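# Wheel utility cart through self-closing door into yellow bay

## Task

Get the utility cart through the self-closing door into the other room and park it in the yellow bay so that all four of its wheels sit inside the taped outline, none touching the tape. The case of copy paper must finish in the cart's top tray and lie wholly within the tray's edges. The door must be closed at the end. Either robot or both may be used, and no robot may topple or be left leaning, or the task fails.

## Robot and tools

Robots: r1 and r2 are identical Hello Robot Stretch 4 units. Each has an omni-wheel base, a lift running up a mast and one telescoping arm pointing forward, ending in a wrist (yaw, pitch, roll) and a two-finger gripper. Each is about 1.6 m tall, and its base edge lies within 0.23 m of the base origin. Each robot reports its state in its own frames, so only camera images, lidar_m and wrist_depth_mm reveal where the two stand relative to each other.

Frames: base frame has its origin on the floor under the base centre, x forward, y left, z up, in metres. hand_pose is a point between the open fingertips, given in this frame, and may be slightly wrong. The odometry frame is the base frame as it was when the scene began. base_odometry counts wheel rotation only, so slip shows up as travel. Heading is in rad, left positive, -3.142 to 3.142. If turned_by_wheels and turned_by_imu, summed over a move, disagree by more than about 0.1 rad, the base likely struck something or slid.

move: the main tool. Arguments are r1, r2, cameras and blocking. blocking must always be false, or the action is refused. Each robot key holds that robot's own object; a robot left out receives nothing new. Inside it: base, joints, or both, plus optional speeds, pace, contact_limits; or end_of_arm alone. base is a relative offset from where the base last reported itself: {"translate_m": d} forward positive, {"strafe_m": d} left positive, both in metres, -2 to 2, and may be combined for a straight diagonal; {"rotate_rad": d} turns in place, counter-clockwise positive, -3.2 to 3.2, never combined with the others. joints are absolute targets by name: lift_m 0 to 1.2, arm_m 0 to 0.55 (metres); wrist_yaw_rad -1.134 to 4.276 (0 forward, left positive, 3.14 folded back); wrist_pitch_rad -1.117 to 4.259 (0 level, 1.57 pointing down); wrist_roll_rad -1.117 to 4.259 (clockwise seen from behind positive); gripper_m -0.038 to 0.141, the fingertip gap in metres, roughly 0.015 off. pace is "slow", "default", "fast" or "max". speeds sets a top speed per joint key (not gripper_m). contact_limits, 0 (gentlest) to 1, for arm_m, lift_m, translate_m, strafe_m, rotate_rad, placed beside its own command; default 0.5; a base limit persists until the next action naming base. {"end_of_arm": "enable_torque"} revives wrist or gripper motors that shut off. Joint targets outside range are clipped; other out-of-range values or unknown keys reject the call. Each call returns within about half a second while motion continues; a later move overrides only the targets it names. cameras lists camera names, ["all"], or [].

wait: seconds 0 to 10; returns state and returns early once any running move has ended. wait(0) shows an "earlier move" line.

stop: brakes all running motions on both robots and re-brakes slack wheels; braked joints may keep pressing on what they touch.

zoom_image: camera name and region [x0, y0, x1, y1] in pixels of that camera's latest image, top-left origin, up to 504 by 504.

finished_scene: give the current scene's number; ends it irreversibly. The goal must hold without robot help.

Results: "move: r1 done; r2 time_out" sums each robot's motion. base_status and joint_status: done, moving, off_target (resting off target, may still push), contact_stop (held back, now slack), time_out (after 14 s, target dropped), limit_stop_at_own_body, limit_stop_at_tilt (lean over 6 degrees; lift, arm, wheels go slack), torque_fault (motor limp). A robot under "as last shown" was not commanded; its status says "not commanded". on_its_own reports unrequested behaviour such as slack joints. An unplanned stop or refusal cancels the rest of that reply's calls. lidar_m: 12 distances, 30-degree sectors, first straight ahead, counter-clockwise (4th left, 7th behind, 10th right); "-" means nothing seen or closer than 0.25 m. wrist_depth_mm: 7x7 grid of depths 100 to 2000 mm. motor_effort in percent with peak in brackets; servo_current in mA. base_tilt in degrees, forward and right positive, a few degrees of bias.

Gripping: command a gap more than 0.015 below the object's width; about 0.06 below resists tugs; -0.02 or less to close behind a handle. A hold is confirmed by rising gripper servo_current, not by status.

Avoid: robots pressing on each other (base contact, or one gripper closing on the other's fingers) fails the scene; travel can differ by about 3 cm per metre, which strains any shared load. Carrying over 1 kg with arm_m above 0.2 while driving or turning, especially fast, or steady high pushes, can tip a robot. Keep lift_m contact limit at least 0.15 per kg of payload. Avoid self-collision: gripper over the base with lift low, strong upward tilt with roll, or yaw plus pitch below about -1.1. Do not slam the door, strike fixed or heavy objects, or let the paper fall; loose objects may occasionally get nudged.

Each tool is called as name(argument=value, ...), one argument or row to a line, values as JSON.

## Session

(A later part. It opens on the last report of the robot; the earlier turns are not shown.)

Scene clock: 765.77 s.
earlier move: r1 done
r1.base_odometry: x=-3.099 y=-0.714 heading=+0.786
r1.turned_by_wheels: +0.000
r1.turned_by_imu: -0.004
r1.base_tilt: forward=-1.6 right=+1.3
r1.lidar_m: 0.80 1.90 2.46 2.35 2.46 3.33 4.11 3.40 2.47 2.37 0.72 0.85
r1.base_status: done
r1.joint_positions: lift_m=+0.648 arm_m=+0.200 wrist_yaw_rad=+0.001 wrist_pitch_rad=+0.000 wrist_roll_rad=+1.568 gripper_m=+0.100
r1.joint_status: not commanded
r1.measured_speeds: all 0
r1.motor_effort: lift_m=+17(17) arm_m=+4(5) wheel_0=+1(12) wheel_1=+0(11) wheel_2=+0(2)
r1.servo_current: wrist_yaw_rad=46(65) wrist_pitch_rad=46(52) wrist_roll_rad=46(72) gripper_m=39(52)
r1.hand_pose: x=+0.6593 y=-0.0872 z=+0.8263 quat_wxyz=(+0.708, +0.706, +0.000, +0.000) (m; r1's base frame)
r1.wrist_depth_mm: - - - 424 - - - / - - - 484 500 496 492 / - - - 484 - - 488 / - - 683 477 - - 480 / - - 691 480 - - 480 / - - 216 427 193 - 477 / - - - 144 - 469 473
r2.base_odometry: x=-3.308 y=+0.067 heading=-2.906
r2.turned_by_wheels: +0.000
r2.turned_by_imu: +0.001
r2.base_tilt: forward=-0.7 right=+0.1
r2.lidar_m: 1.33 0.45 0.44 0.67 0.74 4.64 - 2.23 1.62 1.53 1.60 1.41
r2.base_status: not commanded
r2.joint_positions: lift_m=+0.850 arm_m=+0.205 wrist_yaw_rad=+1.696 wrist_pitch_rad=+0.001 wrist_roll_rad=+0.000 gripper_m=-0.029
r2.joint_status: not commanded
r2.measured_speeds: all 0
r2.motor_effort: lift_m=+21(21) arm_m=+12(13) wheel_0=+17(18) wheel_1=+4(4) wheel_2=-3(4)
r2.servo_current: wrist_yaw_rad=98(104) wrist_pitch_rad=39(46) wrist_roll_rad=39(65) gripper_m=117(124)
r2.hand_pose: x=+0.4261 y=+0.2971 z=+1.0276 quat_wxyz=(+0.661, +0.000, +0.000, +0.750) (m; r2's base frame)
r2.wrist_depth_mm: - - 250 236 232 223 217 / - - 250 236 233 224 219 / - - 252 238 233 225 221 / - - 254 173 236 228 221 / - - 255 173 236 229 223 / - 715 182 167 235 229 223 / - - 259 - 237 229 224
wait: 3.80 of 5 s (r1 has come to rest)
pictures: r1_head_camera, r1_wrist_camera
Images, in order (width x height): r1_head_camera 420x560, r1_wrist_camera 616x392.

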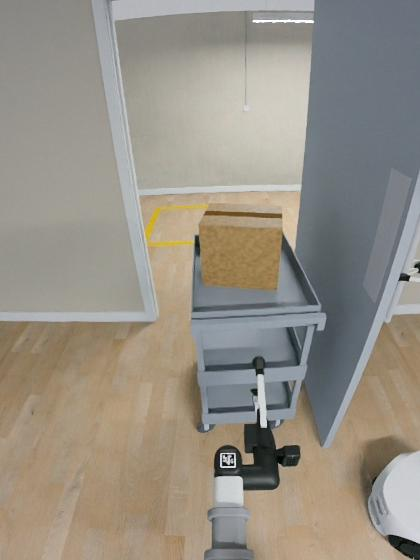

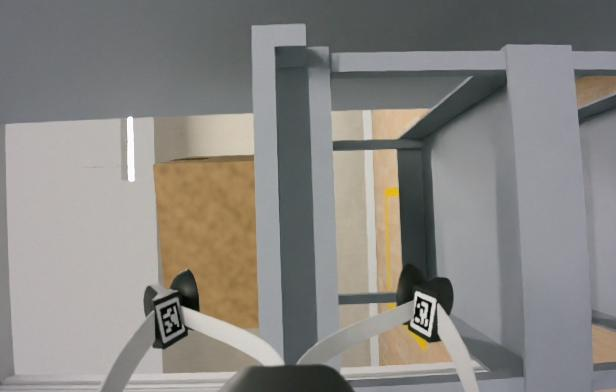

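move(
  blocking=false,
  r1={"base":{"translate_m":0.21},"pace":"slow","contact_limits":{"translate_m":0.3}},
)

wait(
  seconds=4,
  cameras=["r1_wrist_camera"],
)

Scene clock: 779.13 s.
move: r1 moving
r1.base_odometry: x=-3.090 y=-0.705 heading=+0.787
r1.turned_by_wheels: +0.000
r1.turned_by_imu: +0.000
r1.base_tilt: forward=-1.6 right=+1.3
r1.lidar_m: 0.80 1.87 2.47 2.35 2.46 3.33 4.11 3.40 2.49 2.37 0.71 0.88
r1.base_status: translate_m moving
r1.joint_positions: lift_m=+0.648 arm_m=+0.200 wrist_yaw_rad=+0.001 wrist_pitch_rad=+0.000 wrist_roll_rad=+1.568 gripper_m=+0.100
r1.joint_status: not commanded
r1.measured_speeds: translate_m=+0.048 strafe_m=+0.000 rotate_rad=-0.001 lift_m=+0.000 arm_m=+0.000 wrist_yaw_rad=+0.000 wrist_pitch_rad=+0.000 wrist_roll_rad=+0.000
r1.motor_effort: lift_m=+17(17) arm_m=+4(4) wheel_0=+4(7) wheel_1=+5(5) wheel_2=-5(7)
r1.servo_current: wrist_yaw_rad=52(65) wrist_pitch_rad=39(46) wrist_roll_rad=65(65) gripper_m=39(46)
r1.contact_limits: translate_m 0.3
r1.hand_pose: x=+0.6593 y=-0.0872 z=+0.8263 quat_wxyz=(+0.708, +0.706, +0.000, +0.000) (m; r1's base frame)
r1.wrist_depth_mm: - - - 415 - - - / - - - 473 500 484 480 / - - - 469 - - 473 / - - 676 466 - - 469 / - - 676 459 - - 469 / - - 215 421 193 - 466 / - - - 144 - 459 462
r2: as last shown
r2.turned_by_imu: +0.000
r2.lidar_m: 1.35 0.45 0.48 0.67 0.71 4.59 - 2.23 1.59 1.52 1.60 1.42
r2.motor_effort: lift_m=+21(21) arm_m=+12(13) wheel_0=+18(18) wheel_1=+4(4) wheel_2=-4(4)
r2.servo_current: wrist_yaw_rad=85(104) wrist_pitch_rad=39(52) wrist_roll_rad=52(59) gripper_m=111(117)
r2.wrist_depth_mm: - - 249 236 231 224 217 / - - 251 236 233 224 218 / - - 251 237 234 226 220 / - - 253 174 236 228 221 / 878 - 254 173 236 228 223 / - 778 182 167 234 229 223 / - - 258 - 237 228 224
pictures: none

Scene clock: 782.00 s.
earlier move: r1 done
r1.base_odometry: x=-2.951 y=-0.565 heading=+0.787
r1.turned_by_wheels: +0.000
r1.turned_by_imu: +0.000
r1.base_tilt: forward=-1.6 right=+1.3
r1.lidar_m: 0.62 1.67 2.31 2.34 2.45 3.34 - 3.37 2.46 0.67 0.66 0.68
r1.base_status: done
r1.joint_positions: lift_m=+0.648 arm_m=+0.200 wrist_yaw_rad=+0.001 wrist_pitch_rad=+0.000 wrist_roll_rad=+1.568 gripper_m=+0.100
r1.joint_status: not commanded
r1.measured_speeds: all 0
r1.motor_effort: lift_m=+17(17) arm_m=+4(4) wheel_0=+3(7) wheel_1=+2(6) wheel_2=-2(7)
r1.servo_current: wrist_yaw_rad=59(65) wrist_pitch_rad=39(46) wrist_roll_rad=52(72) gripper_m=46(46)
r1.contact_limits: translate_m 0.3
r1.hand_pose: x=+0.6593 y=-0.0872 z=+0.8263 quat_wxyz=(+0.708, +0.706, +0.000, +0.000) (m; r1's base frame)
r1.wrist_depth_mm: - - - 277 - - - / - - - - - - - / - - 473 - - - - / - 477 477 - - - - / - 488 484 - - - - / - 496 206 264 193 - - / - 508 512 144 - - -
r2.base_odometry: x=-3.308 y=+0.067 heading=-2.906
r2.turned_by_wheels: +0.000
r2.turned_by_imu: +0.000
r2.base_tilt: forward=-0.7 right=+0.0
r2.lidar_m: 1.34 0.45 0.50 0.66 0.64 4.51 - 2.23 1.59 1.53 1.56 1.42
r2.base_status: not commanded
r2.joint_positions: lift_m=+0.850 arm_m=+0.205 wrist_yaw_rad=+1.696 wrist_pitch_rad=+0.001 wrist_roll_rad=+0.000 gripper_m=-0.029
r2.joint_status: not commanded
r2.measured_speeds: all 0
r2.motor_effort: lift_m=+21(21) arm_m=+12(13) wheel_0=+17(18) wheel_1=+4(4) wheel_2=-4(4)
r2.servo_current: wrist_yaw_rad=91(111) wrist_pitch_rad=39(52) wrist_roll_rad=52(65) gripper_m=111(124)
r2.hand_pose: x=+0.4261 y=+0.2971 z=+1.0276 quat_wxyz=(+0.661, +0.000, +0.000, +0.750) (m; r2's base frame)
r2.wrist_depth_mm: - - 249 236 232 224 218 / - - 249 236 233 224 219 / - - 252 238 234 225 220 / - - 254 173 235 227 223 / 854 854 253 173 236 228 223 / - - 182 167 233 229 224 / - - 258 - 236 228 224
wait: 2.87 of 4 s (r1 has come to rest)
pictures: r1_wrist_camera
Images, in order (width x height): r1_wrist_camera 616x392.

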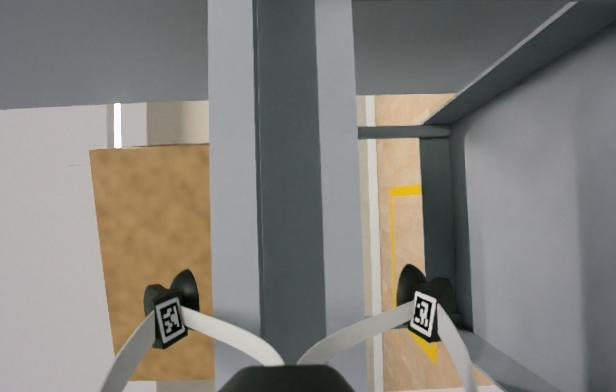

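move(
  blocking=false,
  r1={"base":{"translate_m":0.02},"pace":"slow","contact_limits":{"translate_m":0.3}},
)

wait(
  seconds=1.5,
)

move(
  blocking=false,
  r1={"joints":{"gripper_m":-0.02}},
)

wait(
  seconds=3,
  cameras=["r1_head_camera"],
)

Scene clock: 787.87 s.
move: r1 moving
r1.base_odometry: x=-2.942 y=-0.556 heading=+0.787
r1.turned_by_wheels: +0.000
r1.turned_by_imu: +0.000
r1.base_tilt: forward=-1.6 right=+1.3
r1.lidar_m: 0.61 1.67 2.25 2.36 2.47 3.35 - 3.40 2.47 0.66 0.64 0.63
r1.base_status: translate_m moving
r1.joint_positions: lift_m=+0.648 arm_m=+0.200 wrist_yaw_rad=+0.001 wrist_pitch_rad=+0.000 wrist_roll_rad=+1.568 gripper_m=+0.100
r1.joint_status: not commanded
r1.measured_speeds: translate_m=+0.042 strafe_m=+0.000 rotate_rad=+0.000 lift_m=+0.000 arm_m=+0.000 wrist_yaw_rad=+0.000 wrist_pitch_rad=+0.000 wrist_roll_rad=+0.000
r1.motor_effort: lift_m=+17(17) arm_m=+4(4) wheel_0=+5(6) wheel_1=+2(5) wheel_2=-3(7)
r1.servo_current: wrist_yaw_rad=46(59) wrist_pitch_rad=46(46) wrist_roll_rad=33(59) gripper_m=46(46)
r1.contact_limits: translate_m 0.3
r1.hand_pose: x=+0.6593 y=-0.0872 z=+0.8263 quat_wxyz=(+0.708, +0.706, +0.000, +0.000) (m; r1's base frame)
r1.wrist_depth_mm: - - - 266 - - - / - - - 263 - - - / - - 455 262 - - - / - 466 459 258 - - - / - 477 222 257 - - - / - 488 196 256 193 - - / - 496 500 144 - - -
r2: as last shown
r2.base_tilt: forward=-0.7 right=+0.1
r2.lidar_m: 1.35 0.45 0.47 0.66 0.65 4.48 - 2.22 1.62 1.52 1.57 1.41
r2.motor_effort: lift_m=+21(21) arm_m=+12(13) wheel_0=+17(18) wheel_1=+4(4) wheel_2=-3(3)
r2.servo_current: wrist_yaw_rad=85(98) wrist_pitch_rad=39(39) wrist_roll_rad=39(59) gripper_m=111(124)
r2.wrist_depth_mm: - - 250 236 232 224 217 / - - 250 237 233 224 218 / - - 251 237 235 225 220 / - - 254 174 235 228 221 / 854 854 254 172 236 229 223 / - - 182 167 233 229 223 / - - 258 - 236 229 224
pictures: none

Scene clock: 788.53 s.
earlier move: r1 done
r1.base_odometry: x=-2.937 y=-0.551 heading=+0.787
r1.turned_by_wheels: +0.000
r1.turned_by_imu: +0.000
r1.base_tilt: forward=-1.6 right=+1.3
r1.lidar_m: 0.57 1.64 2.27 2.36 2.47 3.33 - 3.40 2.46 0.66 0.63 0.65
r1.base_status: done
r1.joint_positions: lift_m=+0.648 arm_m=+0.200 wrist_yaw_rad=+0.001 wrist_pitch_rad=+0.000 wrist_roll_rad=+1.568 gripper_m=+0.100
r1.joint_status: not commanded
r1.measured_speeds: all 0
r1.motor_effort: lift_m=+17(17) arm_m=+4(4) wheel_0=+4(6) wheel_1=+3(5) wheel_2=-1(7)
r1.servo_current: wrist_yaw_rad=52(59) wrist_pitch_rad=33(46) wrist_roll_rad=46(59) gripper_m=46(46)
r1.contact_limits: translate_m 0.3
r1.hand_pose: x=+0.6593 y=-0.0872 z=+0.8263 quat_wxyz=(+0.708, +0.706, +0.000, +0.000) (m; r1's base frame)
r1.wrist_depth_mm: - - - 256 - - - / - - - 254 - - - / - - 445 251 - - - / - 455 213 251 - - - / - 466 222 248 - - - / - 480 195 246 193 - - / - 484 484 144 - - -
r2.base_odometry: x=-3.308 y=+0.067 heading=-2.906
r2.turned_by_wheels: +0.000
r2.turned_by_imu: +0.000
r2.base_tilt: forward=-0.7 right=+0.1
r2.lidar_m: 1.35 0.46 0.45 0.65 0.66 4.46 - 2.25 1.61 1.53 1.60 1.41
r2.base_status: not commanded
r2.joint_positions: lift_m=+0.850 arm_m=+0.205 wrist_yaw_rad=+1.696 wrist_pitch_rad=+0.001 wrist_roll_rad=+0.000 gripper_m=-0.029
r2.joint_status: not commanded
r2.measured_speeds: all 0
r2.motor_effort: lift_m=+21(21) arm_m=+12(13) wheel_0=+17(18) wheel_1=+4(4) wheel_2=-3(3)
r2.servo_current: wrist_yaw_rad=85(104) wrist_pitch_rad=33(39) wrist_roll_rad=52(65) gripper_m=117(124)
r2.hand_pose: x=+0.4261 y=+0.2971 z=+1.0276 quat_wxyz=(+0.661, +0.000, +0.000, +0.750) (m; r2's base frame)
r2.wrist_depth_mm: - - 248 236 231 223 218 / - - 250 237 233 225 220 / - - 251 238 234 225 220 / - - 252 174 236 228 221 / 831 820 254 173 236 228 223 / - - 182 167 234 229 224 / - - 258 - 237 228 224
wait: 0.67 of 1.5 s (r1 has come to rest)
pictures: none

Scene clock: 789.03 s.
move: r1 moving
r1.base_odometry: x=-2.937 y=-0.551 heading=+0.787
r1.turned_by_wheels: +0.000
r1.turned_by_imu: +0.000
r1.base_tilt: forward=-1.6 right=+1.3
r1.lidar_m: 0.58 1.65 2.26 2.37 2.46 3.33 - 3.37 2.47 0.66 0.65 0.62
r1.base_status: not commanded
r1.joint_positions: lift_m=+0.648 arm_m=+0.200 wrist_yaw_rad=+0.001 wrist_pitch_rad=+0.000 wrist_roll_rad=+1.568 gripper_m=+0.084
r1.joint_status: gripper_m moving
r1.measured_speeds: all 0
r1.motor_effort: lift_m=+17(17) arm_m=+4(4) wheel_0=+3(4) wheel_1=+4(4) wheel_2=-1(1)
r1.servo_current: wrist_yaw_rad=52(72) wrist_pitch_rad=33(46) wrist_roll_rad=46(65) gripper_m=104(104)
r1.contact_limits: translate_m 0.3
r1.hand_pose: x=+0.6593 y=-0.0872 z=+0.8263 quat_wxyz=(+0.708, +0.706, +0.000, +0.000) (m; r1's base frame)
r1.wrist_depth_mm: - - - 256 - - - / - - - 253 - - - / - - 452 252 - - - / - 455 215 250 - - - / - 466 222 248 - - - / - 477 192 245 191 - - / - 488 186 143 - 149 -
r2: as last shown
r2.lidar_m: 1.34 0.46 0.47 0.66 0.65 4.46 - 2.24 1.63 1.52 1.59 1.40
r2.servo_current: wrist_yaw_rad=98(104) wrist_pitch_rad=46(46) wrist_roll_rad=46(65) gripper_m=117(117)
r2.wrist_depth_mm: - - 249 236 232 224 217 / - - 250 236 233 224 219 / - - 252 238 234 227 220 / - - 254 174 235 228 222 / 842 831 254 173 236 228 223 / - - 182 167 234 229 223 / - - 257 - 236 228 224
pictures: none

Scene clock: 790.47 s.
earlier move: r1 done
r1.base_odometry: x=-2.937 y=-0.551 heading=+0.787
r1.turned_by_wheels: +0.000
r1.turned_by_imu: +0.000
r1.base_tilt: forward=-1.6 right=+1.3
r1.lidar_m: 0.60 1.66 2.25 2.37 2.46 3.32 - 3.39 2.45 0.64 0.65 0.64
r1.base_status: not commanded
r1.joint_positions: lift_m=+0.648 arm_m=+0.200 wrist_yaw_rad=+0.001 wrist_pitch_rad=-0.015 wrist_roll_rad=+1.568 gripper_m=-0.019
r1.joint_status: all done
r1.measured_speeds: all 0
r1.motor_effort: lift_m=+17(17) arm_m=+0(4) wheel_0=+3(4) wheel_1=+3(4) wheel_2=+1(1)
r1.servo_current: wrist_yaw_rad=46(72) wrist_pitch_rad=78(85) wrist_roll_rad=52(65) gripper_m=78(195)
r1.contact_limits: translate_m 0.3
r1.hand_pose: x=+0.6593 y=-0.0872 z=+0.8306 quat_wxyz=(+0.708, +0.706, -0.005, +0.005) (m; r1's base frame)
r1.wrist_depth_mm: - - - 249 248 - - / - - - 247 247 - - / - - 452 247 244 - - / - 466 455 245 244 - - / - 477 480 242 243 - - / - - 184 187 181 - - / - 151 500 168 171 549 -
r2.base_odometry: x=-3.308 y=+0.067 heading=-2.906
r2.turned_by_wheels: +0.000
r2.turned_by_imu: +0.000
r2.base_tilt: forward=-0.7 right=+0.1
r2.lidar_m: 1.35 0.45 0.48 0.66 0.67 4.49 - 2.27 1.60 1.53 1.59 1.40
r2.base_status: not commanded
r2.joint_positions: lift_m=+0.850 arm_m=+0.205 wrist_yaw_rad=+1.696 wrist_pitch_rad=+0.001 wrist_roll_rad=+0.000 gripper_m=-0.029
r2.joint_status: not commanded
r2.measured_speeds: all 0
r2.motor_effort: lift_m=+21(21) arm_m=+13(13) wheel_0=+18(18) wheel_1=+4(4) wheel_2=-3(4)
r2.servo_current: wrist_yaw_rad=91(104) wrist_pitch_rad=39(46) wrist_roll_rad=46(65) gripper_m=111(124)
r2.hand_pose: x=+0.4261 y=+0.2971 z=+1.0276 quat_wxyz=(+0.661, +0.000, +0.000, +0.750) (m; r2's base frame)
r2.wrist_depth_mm: - - 249 236 231 224 217 / - - 251 237 233 225 219 / - - 252 238 233 227 220 / - - 254 173 235 228 222 / 842 831 254 173 236 228 223 / - - 182 167 234 229 223 / - - 259 - 237 228 225
wait: 1.43 of 3 s (r1 has come to rest)
pictures: r1_head_camera
Images, in order (width x height): r1_head_camera 420x560.

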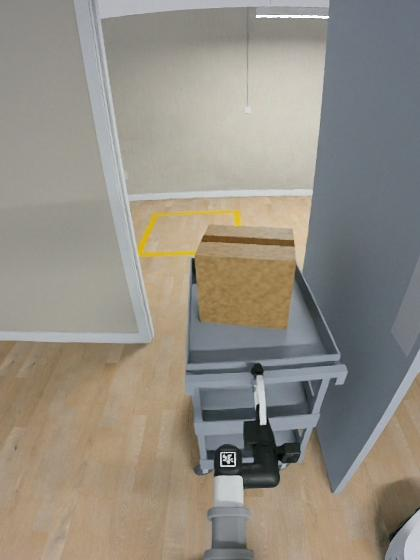

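move(
  blocking=false,
  r1={"base":{"translate_m":0.25,"strafe_m":0.025},"pace":"slow"},
)

wait(
  seconds=5,
  cameras=["r1_head_camera"],
)

wait(
  seconds=0,
)

Scene clock: 798.80 s.
move: r1 moving
r1.base_odometry: x=-2.929 y=-0.541 heading=+0.788
r1.turned_by_wheels: +0.000
r1.turned_by_imu: +0.000
r1.base_tilt: forward=-1.6 right=+1.3
r1.lidar_m: 0.58 1.66 2.22 2.36 2.43 3.34 - 3.39 2.49 0.65 0.66 0.62
r1.base_status: translate_m moving; strafe_m moving
r1.joint_positions: lift_m=+0.648 arm_m=+0.200 wrist_yaw_rad=+0.001 wrist_pitch_rad=-0.015 wrist_roll_rad=+1.568 gripper_m=-0.019
r1.joint_status: not commanded
r1.measured_speeds: translate_m=+0.049 strafe_m=+0.004 rotate_rad=+0.001 lift_m=+0.000 arm_m=+0.000 wrist_yaw_rad=+0.000 wrist_pitch_rad=+0.000 wrist_roll_rad=+0.000
r1.motor_effort: lift_m=+17(17) arm_m=-2(4) wheel_0=+6(8) wheel_1=+2(6) wheel_2=-6(8)
r1.servo_current: wrist_yaw_rad=26(59) wrist_pitch_rad=78(78) wrist_roll_rad=33(72) gripper_m=65(78)
r1.hand_pose: x=+0.6593 y=-0.0872 z=+0.8306 quat_wxyz=(+0.708, +0.706, -0.005, +0.005) (m; r1's base frame)
r1.wrist_depth_mm: - - - 242 240 - - / - - - 240 238 - - / - - 442 236 237 - - / - 459 449 236 236 - - / - 473 462 235 234 - - / - 484 182 186 232 - - / - 152 492 179 160 - -
r2: as last shown
r2.lidar_m: 1.33 0.43 0.46 0.63 0.67 4.47 - 2.24 1.62 1.53 1.60 1.42
r2.motor_effort: lift_m=+21(21) arm_m=+12(13) wheel_0=+17(18) wheel_1=+4(5) wheel_2=-3(3)
r2.servo_current: wrist_yaw_rad=85(104) wrist_pitch_rad=39(46) wrist_roll_rad=46(52) gripper_m=117(117)
r2.wrist_depth_mm: - - 249 236 231 223 219 / - - 251 236 232 224 220 / - - 252 238 234 226 220 / - - 254 174 235 227 222 / 854 842 254 173 236 229 222 / - - 181 167 234 229 223 / - - 258 - 236 228 224
pictures: none

Scene clock: 802.10 s.
earlier move: r1 done
r1.base_odometry: x=-2.778 y=-0.356 heading=+0.787
r1.turned_by_wheels: +0.000
r1.turned_by_imu: -0.002
r1.base_tilt: forward=-1.6 right=+1.2
r1.lidar_m: 0.60 1.41 1.91 2.34 2.45 3.30 - 3.43 2.46 0.63 0.60 0.56
r1.base_status: done
r1.joint_positions: lift_m=+0.648 arm_m=+0.200 wrist_yaw_rad=-0.007 wrist_pitch_rad=-0.015 wrist_roll_rad=+1.569 gripper_m=-0.019
r1.joint_status: not commanded
r1.measured_speeds: all 0
r1.motor_effort: lift_m=+17(17) arm_m=+4(4) wheel_0=+5(9) wheel_1=+3(9) wheel_2=-6(16)
r1.servo_current: wrist_yaw_rad=46(78) wrist_pitch_rad=85(85) wrist_roll_rad=46(78) gripper_m=52(78)
r1.hand_pose: x=+0.6586 y=-0.0895 z=+0.8306 quat_wxyz=(+0.708, +0.706, -0.008, +0.003) (m; r1's base frame)
r1.wrist_depth_mm: - - - 201 201 - - / - 410 402 206 206 - - / - 424 418 212 210 - - / - 452 445 216 216 - - / - 488 469 221 221 - - / - - 181 187 224 - - / - 155 - 153 172 1576 1397
r2.base_odometry: x=-3.308 y=+0.067 heading=-2.906
r2.turned_by_wheels: +0.000
r2.turned_by_imu: +0.000
r2.base_tilt: forward=-0.7 right=+0.1
r2.lidar_m: 1.34 0.45 0.46 0.65 3.33 4.49 - 2.23 1.61 1.52 1.58 1.42
r2.base_status: not commanded
r2.joint_positions: lift_m=+0.850 arm_m=+0.205 wrist_yaw_rad=+1.696 wrist_pitch_rad=+0.001 wrist_roll_rad=+0.000 gripper_m=-0.029
r2.joint_status: not commanded
r2.measured_speeds: all 0
r2.motor_effort: lift_m=+21(21) arm_m=+13(13) wheel_0=+17(18) wheel_1=+4(5) wheel_2=-3(3)
r2.servo_current: wrist_yaw_rad=98(104) wrist_pitch_rad=39(46) wrist_roll_rad=39(65) gripper_m=117(124)
r2.hand_pose: x=+0.4261 y=+0.2971 z=+1.0276 quat_wxyz=(+0.661, +0.000, +0.000, +0.750) (m; r2's base frame)
r2.wrist_depth_mm: - - 248 236 231 224 217 / - - 249 236 232 224 218 / - - 251 238 234 226 220 / - - 253 175 235 228 222 / - 820 254 173 236 228 224 / - 788 182 167 235 229 224 / - 768 257 - 237 229 224
wait: 3.30 of 5 s (r1 has come to rest)
pictures: r1_head_camera
Images, in order (width x height): r1_head_camera 420x560.

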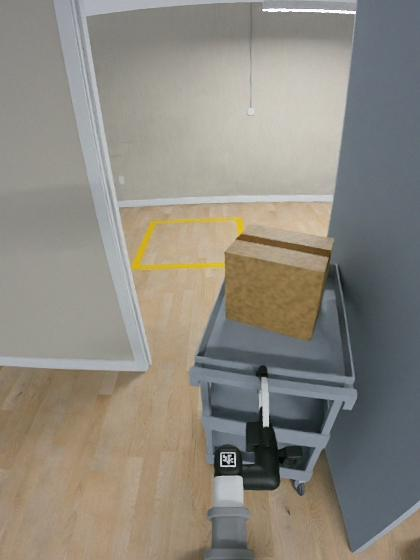

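Scene clock: 802.10 s.
r1.base_odometry: x=-2.778 y=-0.356 heading=+0.787
r1.turned_by_wheels: +0.000
r1.turned_by_imu: +0.000
r1.base_tilt: forward=-1.6 right=+1.2
r1.lidar_m: 0.60 1.41 1.91 2.34 2.45 3.30 - 3.43 2.46 0.63 0.60 0.56
r1.base_status: done
r1.joint_positions: lift_m=+0.648 arm_m=+0.200 wrist_yaw_rad=-0.007 wrist_pitch_rad=-0.015 wrist_roll_rad=+1.569 gripper_m=-0.019
r1.joint_status: not commanded
r1.measured_speeds: all 0
r1.motor_effort: lift_m=+17(17) arm_m=+4(4) wheel_0=+5(9) wheel_1=+3(9) wheel_2=-6(16)
r1.servo_current: wrist_yaw_rad=46(78) wrist_pitch_rad=85(85) wrist_roll_rad=46(78) gripper_m=52(78)
r1.hand_pose: x=+0.6586 y=-0.0895 z=+0.8306 quat_wxyz=(+0.708, +0.706, -0.008, +0.003) (m; r1's base frame)
r1.wrist_depth_mm: - - - 201 201 - - / - 410 402 206 206 - - / - 424 418 212 210 - - / - 452 445 216 216 - - / - 488 469 221 221 - - / - - 181 187 224 - - / - 155 - 153 172 1576 1397
r2.base_odometry: x=-3.308 y=+0.067 heading=-2.906
r2.turned_by_wheels: +0.000
r2.turned_by_imu: +0.000
r2.base_tilt: forward=-0.7 right=+0.1
r2.lidar_m: 1.34 0.45 0.46 0.65 3.33 4.49 - 2.23 1.61 1.52 1.58 1.42
r2.base_status: not commanded
r2.joint_positions: lift_m=+0.850 arm_m=+0.205 wrist_yaw_rad=+1.696 wrist_pitch_rad=+0.001 wrist_roll_rad=+0.000 gripper_m=-0.029
r2.joint_status: not commanded
r2.measured_speeds: all 0
r2.motor_effort: lift_m=+21(21) arm_m=+13(13) wheel_0=+17(18) wheel_1=+4(5) wheel_2=-3(3)
r2.servo_current: wrist_yaw_rad=98(104) wrist_pitch_rad=39(46) wrist_roll_rad=39(65) gripper_m=117(124)
r2.hand_pose: x=+0.4261 y=+0.2971 z=+1.0276 quat_wxyz=(+0.661, +0.000, +0.000, +0.750) (m; r2's base frame)
r2.wrist_depth_mm: - - 248 236 231 224 217 / - - 249 236 232 224 218 / - - 251 238 234 226 220 / - - 253 175 235 228 222 / - 820 254 173 236 228 224 / - 788 182 167 235 229 224 / - 768 257 - 237 229 224
pictures: none

move(
  blocking=false,
  r1={"base":{"translate_m":-0.2,"strafe_m":-0.06},"pace":"slow"},
)

wait(
  seconds=5,
  cameras=["r1_head_camera"],
)

wait(
  seconds=0,
  cameras=["r1_head_camera"],
)

Scene clock: 812.07 s.
move: r1 moving
r1.base_odometry: x=-2.784 y=-0.368 heading=+0.787
r1.turned_by_wheels: -0.001
r1.turned_by_imu: -0.001
r1.base_tilt: forward=-1.6 right=+1.2
r1.lidar_m: 0.61 1.43 1.90 2.35 2.45 3.30 - 3.42 2.49 0.63 0.61 0.59
r1.base_status: translate_m moving; strafe_m moving
r1.joint_positions: lift_m=+0.648 arm_m=+0.200 wrist_yaw_rad=-0.003 wrist_pitch_rad=-0.015 wrist_roll_rad=+1.569 gripper_m=-0.019
r1.joint_status: not commanded
r1.measured_speeds: translate_m=-0.047 strafe_m=-0.015 rotate_rad=+0.001 lift_m=+0.000 arm_m=+0.000 wrist_yaw_rad=+0.000 wrist_pitch_rad=-0.001 wrist_roll_rad=+0.000
r1.motor_effort: lift_m=+16(17) arm_m=-1(4) wheel_0=-9(9) wheel_1=-6(6) wheel_2=+8(8)
r1.servo_current: wrist_yaw_rad=39(65) wrist_pitch_rad=91(91) wrist_roll_rad=52(52) gripper_m=52(59)
r1.hand_pose: x=+0.6590 y=-0.0882 z=+0.8307 quat_wxyz=(+0.708, +0.706, -0.006, +0.004) (m; r1's base frame)
r1.wrist_depth_mm: - - - 202 202 - - / - 407 404 207 207 - - / - 430 424 214 213 - - / - 462 445 220 219 - - / - - 477 226 224 - - / - - 183 186 229 - - / - 154 - 150 161 1756 1397
r2: as last shown
r2.turned_by_imu: +0.001
r2.lidar_m: 1.35 0.45 0.47 0.64 0.75 4.50 - 2.23 1.59 1.53 1.61 1.42
r2.motor_effort: lift_m=+21(21) arm_m=+12(13) wheel_0=+17(18) wheel_1=+4(4) wheel_2=-3(4)
r2.servo_current: wrist_yaw_rad=104(104) wrist_pitch_rad=39(46) wrist_roll_rad=46(59) gripper_m=111(117)
r2.wrist_depth_mm: - - 249 236 231 224 217 / - - 250 236 233 225 219 / - - 251 238 234 226 221 / - - 254 174 235 227 221 / - 809 255 173 237 229 223 / - 750 182 167 235 229 223 / - 750 257 - 237 228 225
pictures: none

Scene clock: 814.90 s.
earlier move: r1 done
r1.base_odometry: x=-2.876 y=-0.540 heading=+0.788
r1.turned_by_wheels: +0.001
r1.turned_by_imu: +0.001
r1.base_tilt: forward=-1.6 right=+1.2
r1.lidar_m: 0.58 1.63 2.17 2.39 2.48 3.40 - 3.35 2.44 0.59 0.59 0.62
r1.base_status: done
r1.joint_positions: lift_m=+0.648 arm_m=+0.200 wrist_yaw_rad=+0.004 wrist_pitch_rad=-0.015 wrist_roll_rad=+1.569 gripper_m=-0.019
r1.joint_status: not commanded
r1.measured_speeds: all 0
r1.motor_effort: lift_m=+16(17) arm_m=-4(4) wheel_0=+3(11) wheel_1=-2(10) wheel_2=+7(11)
r1.servo_current: wrist_yaw_rad=39(65) wrist_pitch_rad=78(91) wrist_roll_rad=52(72) gripper_m=52(59)
r1.hand_pose: x=+0.6596 y=-0.0863 z=+0.8307 quat_wxyz=(+0.708, +0.706, -0.004, +0.007) (m; r1's base frame)
r1.wrist_depth_mm: - - - 225 224 - - / - - - 226 224 - - / - 439 433 228 228 - - / - 455 445 230 230 - - / - 480 469 233 232 - - / - - 185 187 232 - - / - 150 - 180 170 1576 -
r2.base_odometry: x=-3.308 y=+0.067 heading=-2.906
r2.turned_by_wheels: +0.000
r2.turned_by_imu: +0.000
r2.base_tilt: forward=-0.7 right=+0.1
r2.lidar_m: 1.33 0.46 0.50 0.61 0.60 4.47 - 2.26 1.62 1.52 1.59 1.44
r2.base_status: not commanded
r2.joint_positions: lift_m=+0.850 arm_m=+0.205 wrist_yaw_rad=+1.696 wrist_pitch_rad=+0.001 wrist_roll_rad=+0.000 gripper_m=-0.029
r2.joint_status: not commanded
r2.measured_speeds: all 0
r2.motor_effort: lift_m=+21(21) arm_m=+12(13) wheel_0=+17(18) wheel_1=+4(4) wheel_2=-3(4)
r2.servo_current: wrist_yaw_rad=98(104) wrist_pitch_rad=39(52) wrist_roll_rad=46(59) gripper_m=111(117)
r2.hand_pose: x=+0.4261 y=+0.2971 z=+1.0276 quat_wxyz=(+0.661, +0.000, +0.000, +0.750) (m; r2's base frame)
r2.wrist_depth_mm: - - 249 235 231 224 218 / - - 250 236 232 224 219 / - - 252 237 235 225 220 / - - 254 173 236 227 222 / 809 831 254 173 236 229 223 / - - 182 167 234 229 224 / - - 258 - 236 229 224
wait: 2.83 of 5 s (r1 has come to rest)
pictures: r1_head_camera
Images, in order (width x height): r1_head_camera 420x560.

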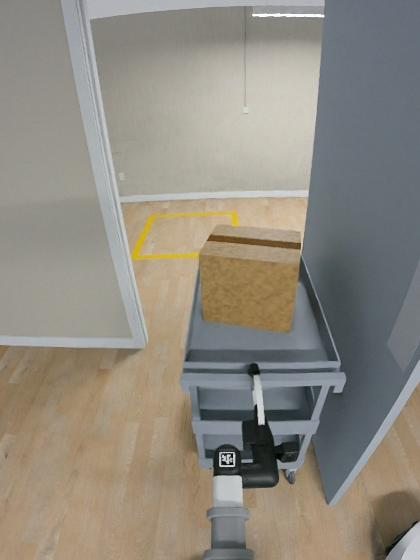

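Scene clock: 814.90 s.
r1.base_odometry: x=-2.876 y=-0.540 heading=+0.788
r1.turned_by_wheels: +0.000
r1.turned_by_imu: +0.000
r1.base_tilt: forward=-1.6 right=+1.2
r1.lidar_m: 0.58 1.63 2.17 2.39 2.48 3.40 - 3.35 2.44 0.59 0.59 0.62
r1.base_status: done
r1.joint_positions: lift_m=+0.648 arm_m=+0.200 wrist_yaw_rad=+0.004 wrist_pitch_rad=-0.015 wrist_roll_rad=+1.569 gripper_m=-0.019
r1.joint_status: not commanded
r1.measured_speeds: all 0
r1.motor_effort: lift_m=+16(17) arm_m=-4(4) wheel_0=+3(11) wheel_1=-2(10) wheel_2=+7(11)
r1.servo_current: wrist_yaw_rad=39(65) wrist_pitch_rad=78(91) wrist_roll_rad=52(72) gripper_m=52(59)
r1.hand_pose: x=+0.6596 y=-0.0863 z=+0.8307 quat_wxyz=(+0.708, +0.706, -0.004, +0.007) (m; r1's base frame)
r1.wrist_depth_mm: - - - 225 224 - - / - - - 226 224 - - / - 439 433 228 228 - - / - 455 445 230 230 - - / - 480 469 233 232 - - / - - 185 187 232 - - / - 150 - 180 170 1576 -
r2.base_odometry: x=-3.308 y=+0.067 heading=-2.906
r2.turned_by_wheels: +0.000
r2.turned_by_imu: +0.000
r2.base_tilt: forward=-0.7 right=+0.1
r2.lidar_m: 1.33 0.46 0.50 0.61 0.60 4.47 - 2.26 1.62 1.52 1.59 1.44
r2.base_status: not commanded
r2.joint_positions: lift_m=+0.850 arm_m=+0.205 wrist_yaw_rad=+1.696 wrist_pitch_rad=+0.001 wrist_roll_rad=+0.000 gripper_m=-0.029
r2.joint_status: not commanded
r2.measured_speeds: all 0
r2.motor_effort: lift_m=+21(21) arm_m=+12(13) wheel_0=+17(18) wheel_1=+4(4) wheel_2=-3(4)
r2.servo_current: wrist_yaw_rad=98(104) wrist_pitch_rad=39(52) wrist_roll_rad=46(59) gripper_m=111(117)
r2.hand_pose: x=+0.4261 y=+0.2971 z=+1.0276 quat_wxyz=(+0.661, +0.000, +0.000, +0.750) (m; r2's base frame)
r2.wrist_depth_mm: - - 249 235 231 224 218 / - - 250 236 232 224 219 / - - 252 237 235 225 220 / - - 254 173 236 227 222 / 809 831 254 173 236 229 223 / - - 182 167 234 229 224 / - - 258 - 236 229 224
pictures: r1_head_camera
Images, in order (width x height): r1_head_camera 420x560.

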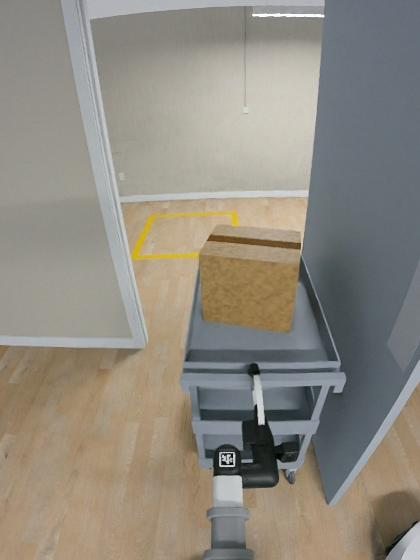

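move(
  blocking=false,
  r1={"base":{"translate_m":-0.1,"strafe_m":-0.05},"pace":"slow"},
)

wait(
  seconds=4,
)

move(
  blocking=false,
  r1={"base":{"translate_m":0.2,"strafe_m":0.0},"pace":"slow"},
)

wait(
  seconds=5,
  cameras=["r1_head_camera"],
)

Scene clock: 823.60 s.
move: r1 moving
r1.base_odometry: x=-2.881 y=-0.554 heading=+0.789
r1.turned_by_wheels: +0.001
r1.turned_by_imu: +0.001
r1.base_tilt: forward=-1.6 right=+1.2
r1.lidar_m: 0.61 1.61 2.19 2.40 2.50 3.41 - 3.31 2.44 0.61 0.59 0.63
r1.base_status: translate_m moving; strafe_m moving
r1.joint_positions: lift_m=+0.648 arm_m=+0.200 wrist_yaw_rad=+0.004 wrist_pitch_rad=-0.015 wrist_roll_rad=+1.569 gripper_m=-0.019
r1.joint_status: not commanded
r1.measured_speeds: translate_m=-0.048 strafe_m=-0.025 rotate_rad=-0.003 lift_m=+0.000 arm_m=+0.000 wrist_yaw_rad=+0.000 wrist_pitch_rad=+0.000 wrist_roll_rad=+0.000
r1.motor_effort: lift_m=+16(16) arm_m=-4(4) wheel_0=+2(3) wheel_1=-3(6) wheel_2=+13(14)
r1.servo_current: wrist_yaw_rad=59(65) wrist_pitch_rad=85(91) wrist_roll_rad=39(52) gripper_m=52(59)
r1.hand_pose: x=+0.6597 y=-0.0861 z=+0.8307 quat_wxyz=(+0.708, +0.706, -0.004, +0.007) (m; r1's base frame)
r1.wrist_depth_mm: - - - 235 234 - - / - - - 236 235 - - / - 455 445 237 236 - - / - 466 459 239 239 - - / - 492 480 242 241 - - / - - 185 187 182 - - / - 151 - 180 163 580 -
r2: as last shown
r2.base_tilt: forward=-0.7 right=+0.0
r2.lidar_m: 1.35 0.44 0.47 0.60 0.59 4.50 - 2.23 1.62 1.53 1.59 1.43
r2.servo_current: wrist_yaw_rad=98(104) wrist_pitch_rad=39(46) wrist_roll_rad=52(52) gripper_m=104(117)
r2.wrist_depth_mm: - - 248 236 232 223 217 / - - 250 236 233 224 218 / - - 251 238 234 225 220 / - - 253 174 235 227 222 / 798 809 254 173 236 228 223 / - - 182 167 234 229 224 / - - 257 - 238 228 225
pictures: none

Scene clock: 825.40 s.
earlier move: r1 done
r1.base_odometry: x=-2.911 y=-0.646 heading=+0.788
r1.turned_by_wheels: -0.001
r1.turned_by_imu: -0.002
r1.base_tilt: forward=-1.6 right=+1.2
r1.lidar_m: 0.69 1.73 2.31 2.44 2.56 3.46 - 3.25 2.37 0.60 0.58 0.71
r1.base_status: done
r1.joint_positions: lift_m=+0.648 arm_m=+0.200 wrist_yaw_rad=+0.002 wrist_pitch_rad=+0.001 wrist_roll_rad=+1.569 gripper_m=-0.019
r1.joint_status: not commanded
r1.measured_speeds: all 0
r1.motor_effort: lift_m=+18(18) arm_m=-4(4) wheel_0=-5(6) wheel_1=-3(6) wheel_2=+3(14)
r1.servo_current: wrist_yaw_rad=33(72) wrist_pitch_rad=46(91) wrist_roll_rad=52(65) gripper_m=52(59)
r1.hand_pose: x=+0.6595 y=-0.0868 z=+0.8259 quat_wxyz=(+0.708, +0.706, +0.001, +0.000) (m; r1's base frame)
r1.wrist_depth_mm: 517 512 492 477 508 512 544 / - - - 334 340 342 342 / - - - 334 - - - / - 574 535 334 - - - / - 554 549 334 - - - / - 569 559 199 178 - - / - - 179 180 146 - -
r2.base_odometry: x=-3.308 y=+0.067 heading=-2.906
r2.turned_by_wheels: +0.000
r2.turned_by_imu: +0.000
r2.base_tilt: forward=-0.8 right=+0.0
r2.lidar_m: 1.35 0.44 0.45 0.58 0.58 4.51 - 2.25 1.60 1.52 1.58 1.41
r2.base_status: not commanded
r2.joint_positions: lift_m=+0.850 arm_m=+0.205 wrist_yaw_rad=+1.696 wrist_pitch_rad=+0.001 wrist_roll_rad=+0.000 gripper_m=-0.029
r2.joint_status: not commanded
r2.measured_speeds: all 0
r2.motor_effort: lift_m=+21(21) arm_m=+12(13) wheel_0=+18(18) wheel_1=+4(5) wheel_2=-3(4)
r2.servo_current: wrist_yaw_rad=91(104) wrist_pitch_rad=39(46) wrist_roll_rad=52(59) gripper_m=117(124)
r2.hand_pose: x=+0.4261 y=+0.2971 z=+1.0276 quat_wxyz=(+0.661, +0.000, +0.000, +0.750) (m; r2's base frame)
r2.wrist_depth_mm: - - 248 236 231 224 217 / - - 249 236 232 225 219 / - - 250 237 235 226 220 / - - 253 174 235 228 222 / 798 - 254 173 236 228 223 / - - 182 167 235 229 224 / - - 259 - 237 228 224
wait: 1.80 of 4 s (r1 has come to rest)
pictures: none

Scene clock: 825.90 s.
move: r1 moving
r1.base_odometry: x=-2.903 y=-0.638 heading=+0.788
r1.turned_by_wheels: +0.001
r1.turned_by_imu: +0.000
r1.base_tilt: forward=-1.6 right=+1.2
r1.lidar_m: 0.66 1.69 2.31 2.44 2.53 3.49 - 3.29 2.39 0.61 0.58 0.71
r1.base_status: translate_m moving; strafe_m moving
r1.joint_positions: lift_m=+0.648 arm_m=+0.200 wrist_yaw_rad=+0.002 wrist_pitch_rad=+0.001 wrist_roll_rad=+1.569 gripper_m=-0.019
r1.joint_status: not commanded
r1.measured_speeds: translate_m=+0.049 strafe_m=+0.000 rotate_rad=+0.003 lift_m=+0.000 arm_m=+0.000 wrist_yaw_rad=+0.000 wrist_pitch_rad=+0.000 wrist_roll_rad=+0.000
r1.motor_effort: lift_m=+18(18) arm_m=-4(4) wheel_0=+6(6) wheel_1=+6(6) wheel_2=-6(7)
r1.servo_current: wrist_yaw_rad=52(59) wrist_pitch_rad=46(46) wrist_roll_rad=46(72) gripper_m=59(59)
r1.hand_pose: x=+0.6595 y=-0.0868 z=+0.8259 quat_wxyz=(+0.708, +0.706, +0.001, +0.000) (m; r1's base frame)
r1.wrist_depth_mm: 521 508 488 477 504 508 544 / - - - 322 329 330 332 / - - - 322 - - - / - 564 525 324 - - - / - 535 535 324 - - - / - 564 262 200 179 - - / - - 179 180 146 - -
r2: as last shown
r2.base_tilt: forward=-0.7 right=+0.1
r2.lidar_m: 1.35 0.46 0.47 0.57 0.58 4.48 - 2.26 1.62 1.54 1.60 1.42
r2.motor_effort: lift_m=+21(21) arm_m=+12(13) wheel_0=+17(18) wheel_1=+4(4) wheel_2=-3(3)
r2.servo_current: wrist_yaw_rad=91(104) wrist_pitch_rad=39(39) wrist_roll_rad=46(65) gripper_m=117(124)
r2.wrist_depth_mm: - - 249 235 231 224 217 / - - 251 236 232 224 220 / - - 250 238 234 226 221 / - - 253 174 235 227 222 / 809 - 255 172 237 228 223 / - - 182 167 235 229 223 / - - 259 - 237 228 224
pictures: none

Scene clock: 828.70 s.
earlier move: r1 done
r1.base_odometry: x=-2.770 y=-0.505 heading=+0.788
r1.turned_by_wheels: +0.000
r1.turned_by_imu: +0.001
r1.base_tilt: forward=-1.6 right=+1.3
r1.lidar_m: 0.63 1.51 2.05 2.44 2.55 3.46 - 3.26 2.40 0.52 0.55 0.58
r1.base_status: done
r1.joint_positions: lift_m=+0.648 arm_m=+0.200 wrist_yaw_rad=-0.003 wrist_pitch_rad=+0.001 wrist_roll_rad=+1.569 gripper_m=-0.020
r1.joint_status: not commanded
r1.measured_speeds: all 0
r1.motor_effort: lift_m=+18(18) arm_m=+4(6) wheel_0=+5(10) wheel_1=+4(10) wheel_2=-5(14)
r1.servo_current: wrist_yaw_rad=46(65) wrist_pitch_rad=39(52) wrist_roll_rad=52(72) gripper_m=46(59)
r1.hand_pose: x=+0.6590 y=-0.0882 z=+0.8259 quat_wxyz=(+0.708, +0.706, -0.001, -0.001) (m; r1's base frame)
r1.wrist_depth_mm: 496 488 466 285 459 459 484 / - - - 287 310 297 - / - - 691 286 - - - / - 492 488 286 - - - / - 504 492 286 - - - / - 517 226 198 179 - - / - 535 180 146 144 - -
r2.base_odometry: x=-3.308 y=+0.067 heading=-2.906
r2.turned_by_wheels: +0.000
r2.turned_by_imu: +0.000
r2.base_tilt: forward=-0.7 right=+0.0
r2.lidar_m: 1.32 0.43 0.46 0.55 0.56 4.49 - 2.26 1.61 1.53 1.59 1.42
r2.base_status: not commanded
r2.joint_positions: lift_m=+0.850 arm_m=+0.205 wrist_yaw_rad=+1.696 wrist_pitch_rad=+0.001 wrist_roll_rad=+0.000 gripper_m=-0.029
r2.joint_status: not commanded
r2.measured_speeds: all 0
r2.motor_effort: lift_m=+21(21) arm_m=+12(13) wheel_0=+17(18) wheel_1=+4(4) wheel_2=-3(4)
r2.servo_current: wrist_yaw_rad=91(104) wrist_pitch_rad=39(46) wrist_roll_rad=46(65) gripper_m=111(124)
r2.hand_pose: x=+0.4261 y=+0.2971 z=+1.0276 quat_wxyz=(+0.661, +0.000, +0.000, +0.750) (m; r2's base frame)
r2.wrist_depth_mm: - - 248 236 231 224 219 / - - 249 236 232 224 219 / - - 251 238 234 227 220 / 778 - 252 174 234 227 221 / 676 - 255 173 237 228 222 / 699 - 181 167 234 229 224 / 676 - 258 - 237 228 225
wait: 2.80 of 5 s (r1 has come to rest)
pictures: r1_head_camera
Images, in order (width x height): r1_head_camera 420x560.

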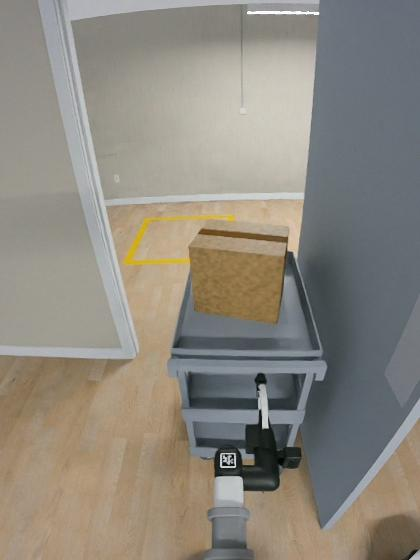

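move(
  blocking=false,
  r1={"joints":{"gripper_m":0.1}},
)

wait(
  seconds=1.5,
)

move(
  blocking=false,
  r1={"base":{"translate_m":0.06},"pace":"slow","contact_limits":{"translate_m":0.3}},
)

wait(
  seconds=2,
)

move(
  blocking=false,
  r1={"joints":{"gripper_m":-0.035}},
)

wait(
  seconds=3,
  cameras=["r1_head_camera","r1_wrist_camera"],
)

Scene clock: 840.97 s.
move: r1 moving
r1.base_odometry: x=-2.770 y=-0.505 heading=+0.788
r1.turned_by_wheels: +0.000
r1.turned_by_imu: +0.000
r1.base_tilt: forward=-1.6 right=+1.3
r1.lidar_m: 0.63 1.53 2.06 2.43 2.57 3.46 - 3.26 2.39 0.52 0.56 0.58
r1.base_status: not commanded
r1.joint_positions: lift_m=+0.648 arm_m=+0.200 wrist_yaw_rad=-0.003 wrist_pitch_rad=+0.002 wrist_roll_rad=+1.569 gripper_m=+0.005
r1.joint_status: gripper_m moving
r1.measured_speeds: translate_m=+0.000 strafe_m=+0.000 rotate_rad=+0.000 lift_m=+0.000 arm_m=+0.000 wrist_yaw_rad=+0.000 wrist_pitch_rad=+0.013 wrist_roll_rad=+0.000
r1.motor_effort: lift_m=+18(18) arm_m=+5(5) wheel_0=+5(5) wheel_1=+4(4) wheel_2=-5(5)
r1.servo_current: wrist_yaw_rad=59(65) wrist_pitch_rad=39(46) wrist_roll_rad=59(65) gripper_m=65(72)
r1.hand_pose: x=+0.6590 y=-0.0882 z=+0.8256 quat_wxyz=(+0.708, +0.706, +0.000, -0.002) (m; r1's base frame)
r1.wrist_depth_mm: 496 488 466 287 459 459 488 / - - - 289 296 320 - / - - 691 290 - - - / - 488 484 289 - - - / - 500 496 291 - - - / - 521 229 192 180 - - / - 535 161 162 146 - -
r2: as last shown
r2.lidar_m: 1.34 0.45 0.46 0.53 0.56 4.50 - 2.23 1.60 1.53 1.59 1.41
r2.motor_effort: lift_m=+21(21) arm_m=+12(13) wheel_0=+18(18) wheel_1=+4(4) wheel_2=-3(3)
r2.servo_current: wrist_yaw_rad=91(104) wrist_pitch_rad=39(46) wrist_roll_rad=39(59) gripper_m=111(117)
r2.wrist_depth_mm: - - 249 235 231 224 218 / - - 251 237 232 224 219 / - - 250 237 233 225 220 / 778 - 253 174 236 228 221 / 676 - 254 173 237 229 223 / 707 - 182 167 233 229 223 / 668 - 258 - 237 228 225
pictures: none

Scene clock: 842.40 s.
earlier move: r1 done
r1.base_odometry: x=-2.770 y=-0.505 heading=+0.788
r1.turned_by_wheels: +0.000
r1.turned_by_imu: +0.000
r1.base_tilt: forward=-1.6 right=+1.2
r1.lidar_m: 0.66 1.53 2.05 2.44 2.54 3.47 - 3.28 2.37 0.52 0.58 0.57
r1.base_status: not commanded
r1.joint_positions: lift_m=+0.648 arm_m=+0.200 wrist_yaw_rad=-0.003 wrist_pitch_rad=+0.006 wrist_roll_rad=+1.569 gripper_m=+0.100
r1.joint_status: all done
r1.measured_speeds: all 0
r1.motor_effort: lift_m=+18(18) arm_m=+4(5) wheel_0=+4(5) wheel_1=+4(4) wheel_2=-5(5)
r1.servo_current: wrist_yaw_rad=39(72) wrist_pitch_rad=46(52) wrist_roll_rad=52(65) gripper_m=46(104)
r1.hand_pose: x=+0.6590 y=-0.0882 z=+0.8246 quat_wxyz=(+0.708, +0.706, +0.001, -0.003) (m; r1's base frame)
r1.wrist_depth_mm: 492 492 439 289 459 459 484 / - - - 290 314 322 - / - - 691 290 - - - / - 484 484 290 - - - / - 500 496 291 - - - / - 512 229 206 186 - - / - 530 169 143 - - -
r2.base_odometry: x=-3.308 y=+0.067 heading=-2.906
r2.turned_by_wheels: +0.000
r2.turned_by_imu: +0.000
r2.base_tilt: forward=-0.7 right=+0.1
r2.lidar_m: 1.35 0.45 0.50 0.53 0.57 4.48 - 2.22 1.61 1.53 1.59 1.42
r2.base_status: not commanded
r2.joint_positions: lift_m=+0.850 arm_m=+0.205 wrist_yaw_rad=+1.696 wrist_pitch_rad=+0.001 wrist_roll_rad=+0.000 gripper_m=-0.029
r2.joint_status: not commanded
r2.measured_speeds: all 0
r2.motor_effort: lift_m=+21(21) arm_m=+12(13) wheel_0=+17(18) wheel_1=+3(4) wheel_2=-3(3)
r2.servo_current: wrist_yaw_rad=91(104) wrist_pitch_rad=39(46) wrist_roll_rad=52(59) gripper_m=117(117)
r2.hand_pose: x=+0.4261 y=+0.2971 z=+1.0276 quat_wxyz=(+0.661, +0.000, +0.000, +0.750) (m; r2's base frame)
r2.wrist_depth_mm: - - 249 235 231 223 218 / - - 251 237 233 225 219 / - - 251 238 233 226 220 / 778 - 252 173 235 227 221 / 683 - 254 173 236 228 223 / 707 - 182 167 235 229 224 / 676 - 258 - 237 228 224
wait: 1.43 of 1.5 s (r1 has come to rest)
pictures: none

Scene clock: 842.90 s.
move: r1 moving
r1.base_odometry: x=-2.762 y=-0.496 heading=+0.788
r1.turned_by_wheels: +0.000
r1.turned_by_imu: +0.000
r1.base_tilt: forward=-1.6 right=+1.3
r1.lidar_m: 0.63 1.54 2.02 2.43 2.54 3.47 - 3.28 2.37 0.51 0.57 0.57
r1.base_status: translate_m moving
r1.joint_positions: lift_m=+0.648 arm_m=+0.200 wrist_yaw_rad=-0.003 wrist_pitch_rad=+0.006 wrist_roll_rad=+1.569 gripper_m=+0.100
r1.joint_status: not commanded
r1.measured_speeds: translate_m=+0.048 strafe_m=+0.000 rotate_rad=-0.001 lift_m=+0.000 arm_m=+0.000 wrist_yaw_rad=+0.000 wrist_pitch_rad=+0.000 wrist_roll_rad=+0.000
r1.motor_effort: lift_m=+18(18) arm_m=+4(5) wheel_0=+5(7) wheel_1=+4(7) wheel_2=-10(11)
r1.servo_current: wrist_yaw_rad=46(65) wrist_pitch_rad=46(52) wrist_roll_rad=59(59) gripper_m=46(46)
r1.contact_limits: translate_m 0.3
r1.hand_pose: x=+0.6590 y=-0.0882 z=+0.8246 quat_wxyz=(+0.708, +0.706, +0.001, -0.003) (m; r1's base frame)
r1.wrist_depth_mm: 492 488 436 289 452 459 488 / - - - 289 314 322 - / - - 683 290 - - - / - 488 484 291 - - - / - 500 492 291 - - - / - 521 229 204 187 - - / - 535 169 144 - - -
r2: as last shown
r2.lidar_m: 1.35 0.44 0.49 0.54 0.58 4.48 - 2.23 1.61 1.53 1.60 1.42
r2.motor_effort: lift_m=+21(21) arm_m=+12(13) wheel_0=+17(18) wheel_1=+4(5) wheel_2=-3(3)
r2.servo_current: wrist_yaw_rad=98(98) wrist_pitch_rad=39(46) wrist_roll_rad=39(52) gripper_m=111(117)
r2.wrist_depth_mm: - - 249 236 231 224 217 / - - 251 236 232 224 218 / - - 252 237 234 226 220 / 661 - 253 174 235 228 222 / 661 - 254 173 236 229 224 / 723 - 182 167 234 229 224 / 691 - 257 - 237 229 224
pictures: none

Scene clock: 844.23 s.
earlier move: r1 done
r1.base_odometry: x=-2.728 y=-0.462 heading=+0.788
r1.turned_by_wheels: +0.000
r1.turned_by_imu: +0.000
r1.base_tilt: forward=-1.6 right=+1.3
r1.lidar_m: 0.63 1.49 1.95 2.44 2.56 3.50 - 3.27 2.39 0.52 0.52 0.54
r1.base_status: done
r1.joint_positions: lift_m=+0.648 arm_m=+0.200 wrist_yaw_rad=-0.003 wrist_pitch_rad=+0.006 wrist_roll_rad=+1.569 gripper_m=+0.100
r1.joint_status: not commanded
r1.measured_speeds: all 0
r1.motor_effort: lift_m=+18(18) arm_m=+5(5) wheel_0=+3(8) wheel_1=+2(7) wheel_2=-1(11)
r1.servo_current: wrist_yaw_rad=33(65) wrist_pitch_rad=39(59) wrist_roll_rad=46(59) gripper_m=39(52)
r1.contact_limits: translate_m 0.3
r1.hand_pose: x=+0.6590 y=-0.0882 z=+0.8245 quat_wxyz=(+0.708, +0.706, +0.001, -0.003) (m; r1's base frame)
r1.wrist_depth_mm: 508 500 469 286 455 455 477 / - - - 287 294 317 - / - - - 289 - - - / - 484 480 291 - - - / - 500 504 - - - - / - 525 210 294 188 - - / - 544 183 135 - - -
r2.base_odometry: x=-3.308 y=+0.067 heading=-2.906
r2.turned_by_wheels: +0.000
r2.turned_by_imu: +0.000
r2.base_tilt: forward=-0.7 right=+0.0
r2.lidar_m: 1.34 0.44 0.46 0.55 0.62 4.48 - 2.26 1.62 1.53 1.57 1.43
r2.base_status: not commanded
r2.joint_positions: lift_m=+0.850 arm_m=+0.205 wrist_yaw_rad=+1.696 wrist_pitch_rad=+0.001 wrist_roll_rad=+0.000 gripper_m=-0.029
r2.joint_status: not commanded
r2.measured_speeds: all 0
r2.motor_effort: lift_m=+21(21) arm_m=+12(13) wheel_0=+17(18) wheel_1=+4(5) wheel_2=-3(4)
r2.servo_current: wrist_yaw_rad=85(98) wrist_pitch_rad=39(46) wrist_roll_rad=52(59) gripper_m=111(124)
r2.hand_pose: x=+0.4261 y=+0.2971 z=+1.0276 quat_wxyz=(+0.661, +0.000, +0.000, +0.750) (m; r2's base frame)
r2.wrist_depth_mm: 640 - 248 235 232 224 218 / 640 - 251 237 232 224 220 / 647 - 251 238 235 224 220 / 661 - 254 173 235 228 222 / 654 768 254 173 236 228 223 / 654 - 182 167 234 229 224 / 654 - 258 - 237 228 225
wait: 1.33 of 2 s (r1 has come to rest)
pictures: none

Scene clock: 844.73 s.
move: r1 moving
r1.base_odometry: x=-2.728 y=-0.462 heading=+0.788
r1.turned_by_wheels: +0.000
r1.turned_by_imu: +0.000
r1.base_tilt: forward=-1.6 right=+1.3
r1.lidar_m: 0.64 1.48 1.96 2.45 2.53 3.49 - 3.28 2.38 0.50 0.53 0.54
r1.base_status: not commanded
r1.joint_positions: lift_m=+0.648 arm_m=+0.200 wrist_yaw_rad=-0.003 wrist_pitch_rad=+0.006 wrist_roll_rad=+1.569 gripper_m=+0.084
r1.joint_status: gripper_m moving
r1.measured_speeds: all 0
r1.motor_effort: lift_m=+18(18) arm_m=+4(5) wheel_0=+4(4) wheel_1=+2(3) wheel_2=-1(1)
r1.servo_current: wrist_yaw_rad=46(65) wrist_pitch_rad=52(52) wrist_roll_rad=46(72) gripper_m=85(85)
r1.contact_limits: translate_m 0.3
r1.hand_pose: x=+0.6590 y=-0.0882 z=+0.8245 quat_wxyz=(+0.708, +0.706, +0.001, -0.003) (m; r1's base frame)
r1.wrist_depth_mm: 504 500 473 286 462 459 484 / - - - 286 297 315 - / - - - 290 - - - / - 488 488 290 - - - / - 500 504 - - - - / - 525 209 294 187 - - / - 549 184 135 - - -
r2: as last shown
r2.base_tilt: forward=-0.7 right=+0.1
r2.lidar_m: 1.34 0.46 0.48 0.53 0.61 4.46 - 2.20 1.62 1.53 1.61 1.41
r2.motor_effort: lift_m=+21(21) arm_m=+12(13) wheel_0=+17(18) wheel_1=+4(4) wheel_2=-3(3)
r2.servo_current: wrist_yaw_rad=91(91) wrist_pitch_rad=46(46) wrist_roll_rad=52(59) gripper_m=117(117)
r2.wrist_depth_mm: 640 - 249 235 231 224 216 / 634 - 251 236 232 225 219 / 647 - 252 237 233 227 220 / 654 - 254 173 235 228 221 / 647 768 254 173 236 228 224 / 661 - 182 167 235 229 223 / 661 - 258 - 238 228 225
pictures: none

Scene clock: 846.27 s.
earlier move: r1 done
r1.base_odometry: x=-2.728 y=-0.462 heading=+0.788
r1.turned_by_wheels: +0.000
r1.turned_by_imu: +0.000
r1.base_tilt: forward=-1.6 right=+1.3
r1.lidar_m: 0.67 1.48 1.95 2.44 2.56 3.48 - 3.25 2.39 0.53 0.53 0.52
r1.base_status: not commanded
r1.joint_positions: lift_m=+0.648 arm_m=+0.200 wrist_yaw_rad=-0.003 wrist_pitch_rad=+0.006 wrist_roll_rad=+1.569 gripper_m=-0.034
r1.joint_status: all done
r1.measured_speeds: all 0
r1.motor_effort: lift_m=+18(18) arm_m=+4(5) wheel_0=+3(4) wheel_1=+2(3) wheel_2=-1(1)
r1.servo_current: wrist_yaw_rad=59(65) wrist_pitch_rad=46(52) wrist_roll_rad=52(72) gripper_m=65(124)
r1.contact_limits: translate_m 0.3
r1.hand_pose: x=+0.6590 y=-0.0882 z=+0.8245 quat_wxyz=(+0.708, +0.706, +0.001, -0.003) (m; r1's base frame)
r1.wrist_depth_mm: 500 496 469 287 462 466 492 / - - - 286 - 297 - / - - - 287 - - - / - 488 488 290 - - - / - 504 500 291 - - - / - 530 188 197 178 - - / - 539 176 180 159 - -
r2.base_odometry: x=-3.308 y=+0.067 heading=-2.906
r2.turned_by_wheels: +0.000
r2.turned_by_imu: +0.000
r2.base_tilt: forward=-0.7 right=+0.0
r2.lidar_m: 1.34 0.46 0.48 0.52 0.58 4.47 - 2.23 1.61 1.52 1.60 1.42
r2.base_status: not commanded
r2.joint_positions: lift_m=+0.850 arm_m=+0.205 wrist_yaw_rad=+1.696 wrist_pitch_rad=+0.001 wrist_roll_rad=+0.000 gripper_m=-0.029
r2.joint_status: not commanded
r2.measured_speeds: all 0
r2.motor_effort: lift_m=+21(21) arm_m=+12(13) wheel_0=+17(18) wheel_1=+4(5) wheel_2=-3(4)
r2.servo_current: wrist_yaw_rad=85(98) wrist_pitch_rad=39(46) wrist_roll_rad=39(59) gripper_m=111(117)
r2.hand_pose: x=+0.4261 y=+0.2971 z=+1.0276 quat_wxyz=(+0.661, +0.000, +0.000, +0.750) (m; r2's base frame)
r2.wrist_depth_mm: 640 - 248 236 231 223 218 / 647 - 250 236 232 224 219 / 647 - 252 238 234 226 220 / 661 - 253 173 235 228 221 / 647 759 254 173 236 229 223 / 654 - 182 167 235 229 223 / 661 - 259 - 237 229 224
wait: 1.53 of 3 s (r1 has come to rest)
pictures: r1_head_camera, r1_wrist_camera
Images, in order (width x height): r1_head_camera 420x560, r1_wrist_camera 616x392.

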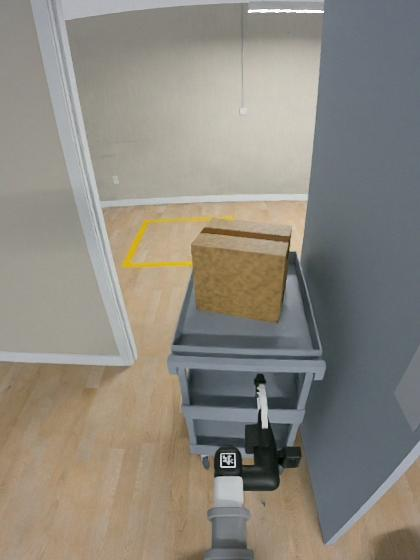

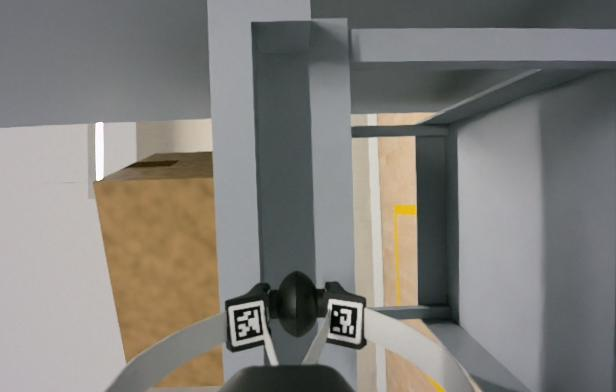

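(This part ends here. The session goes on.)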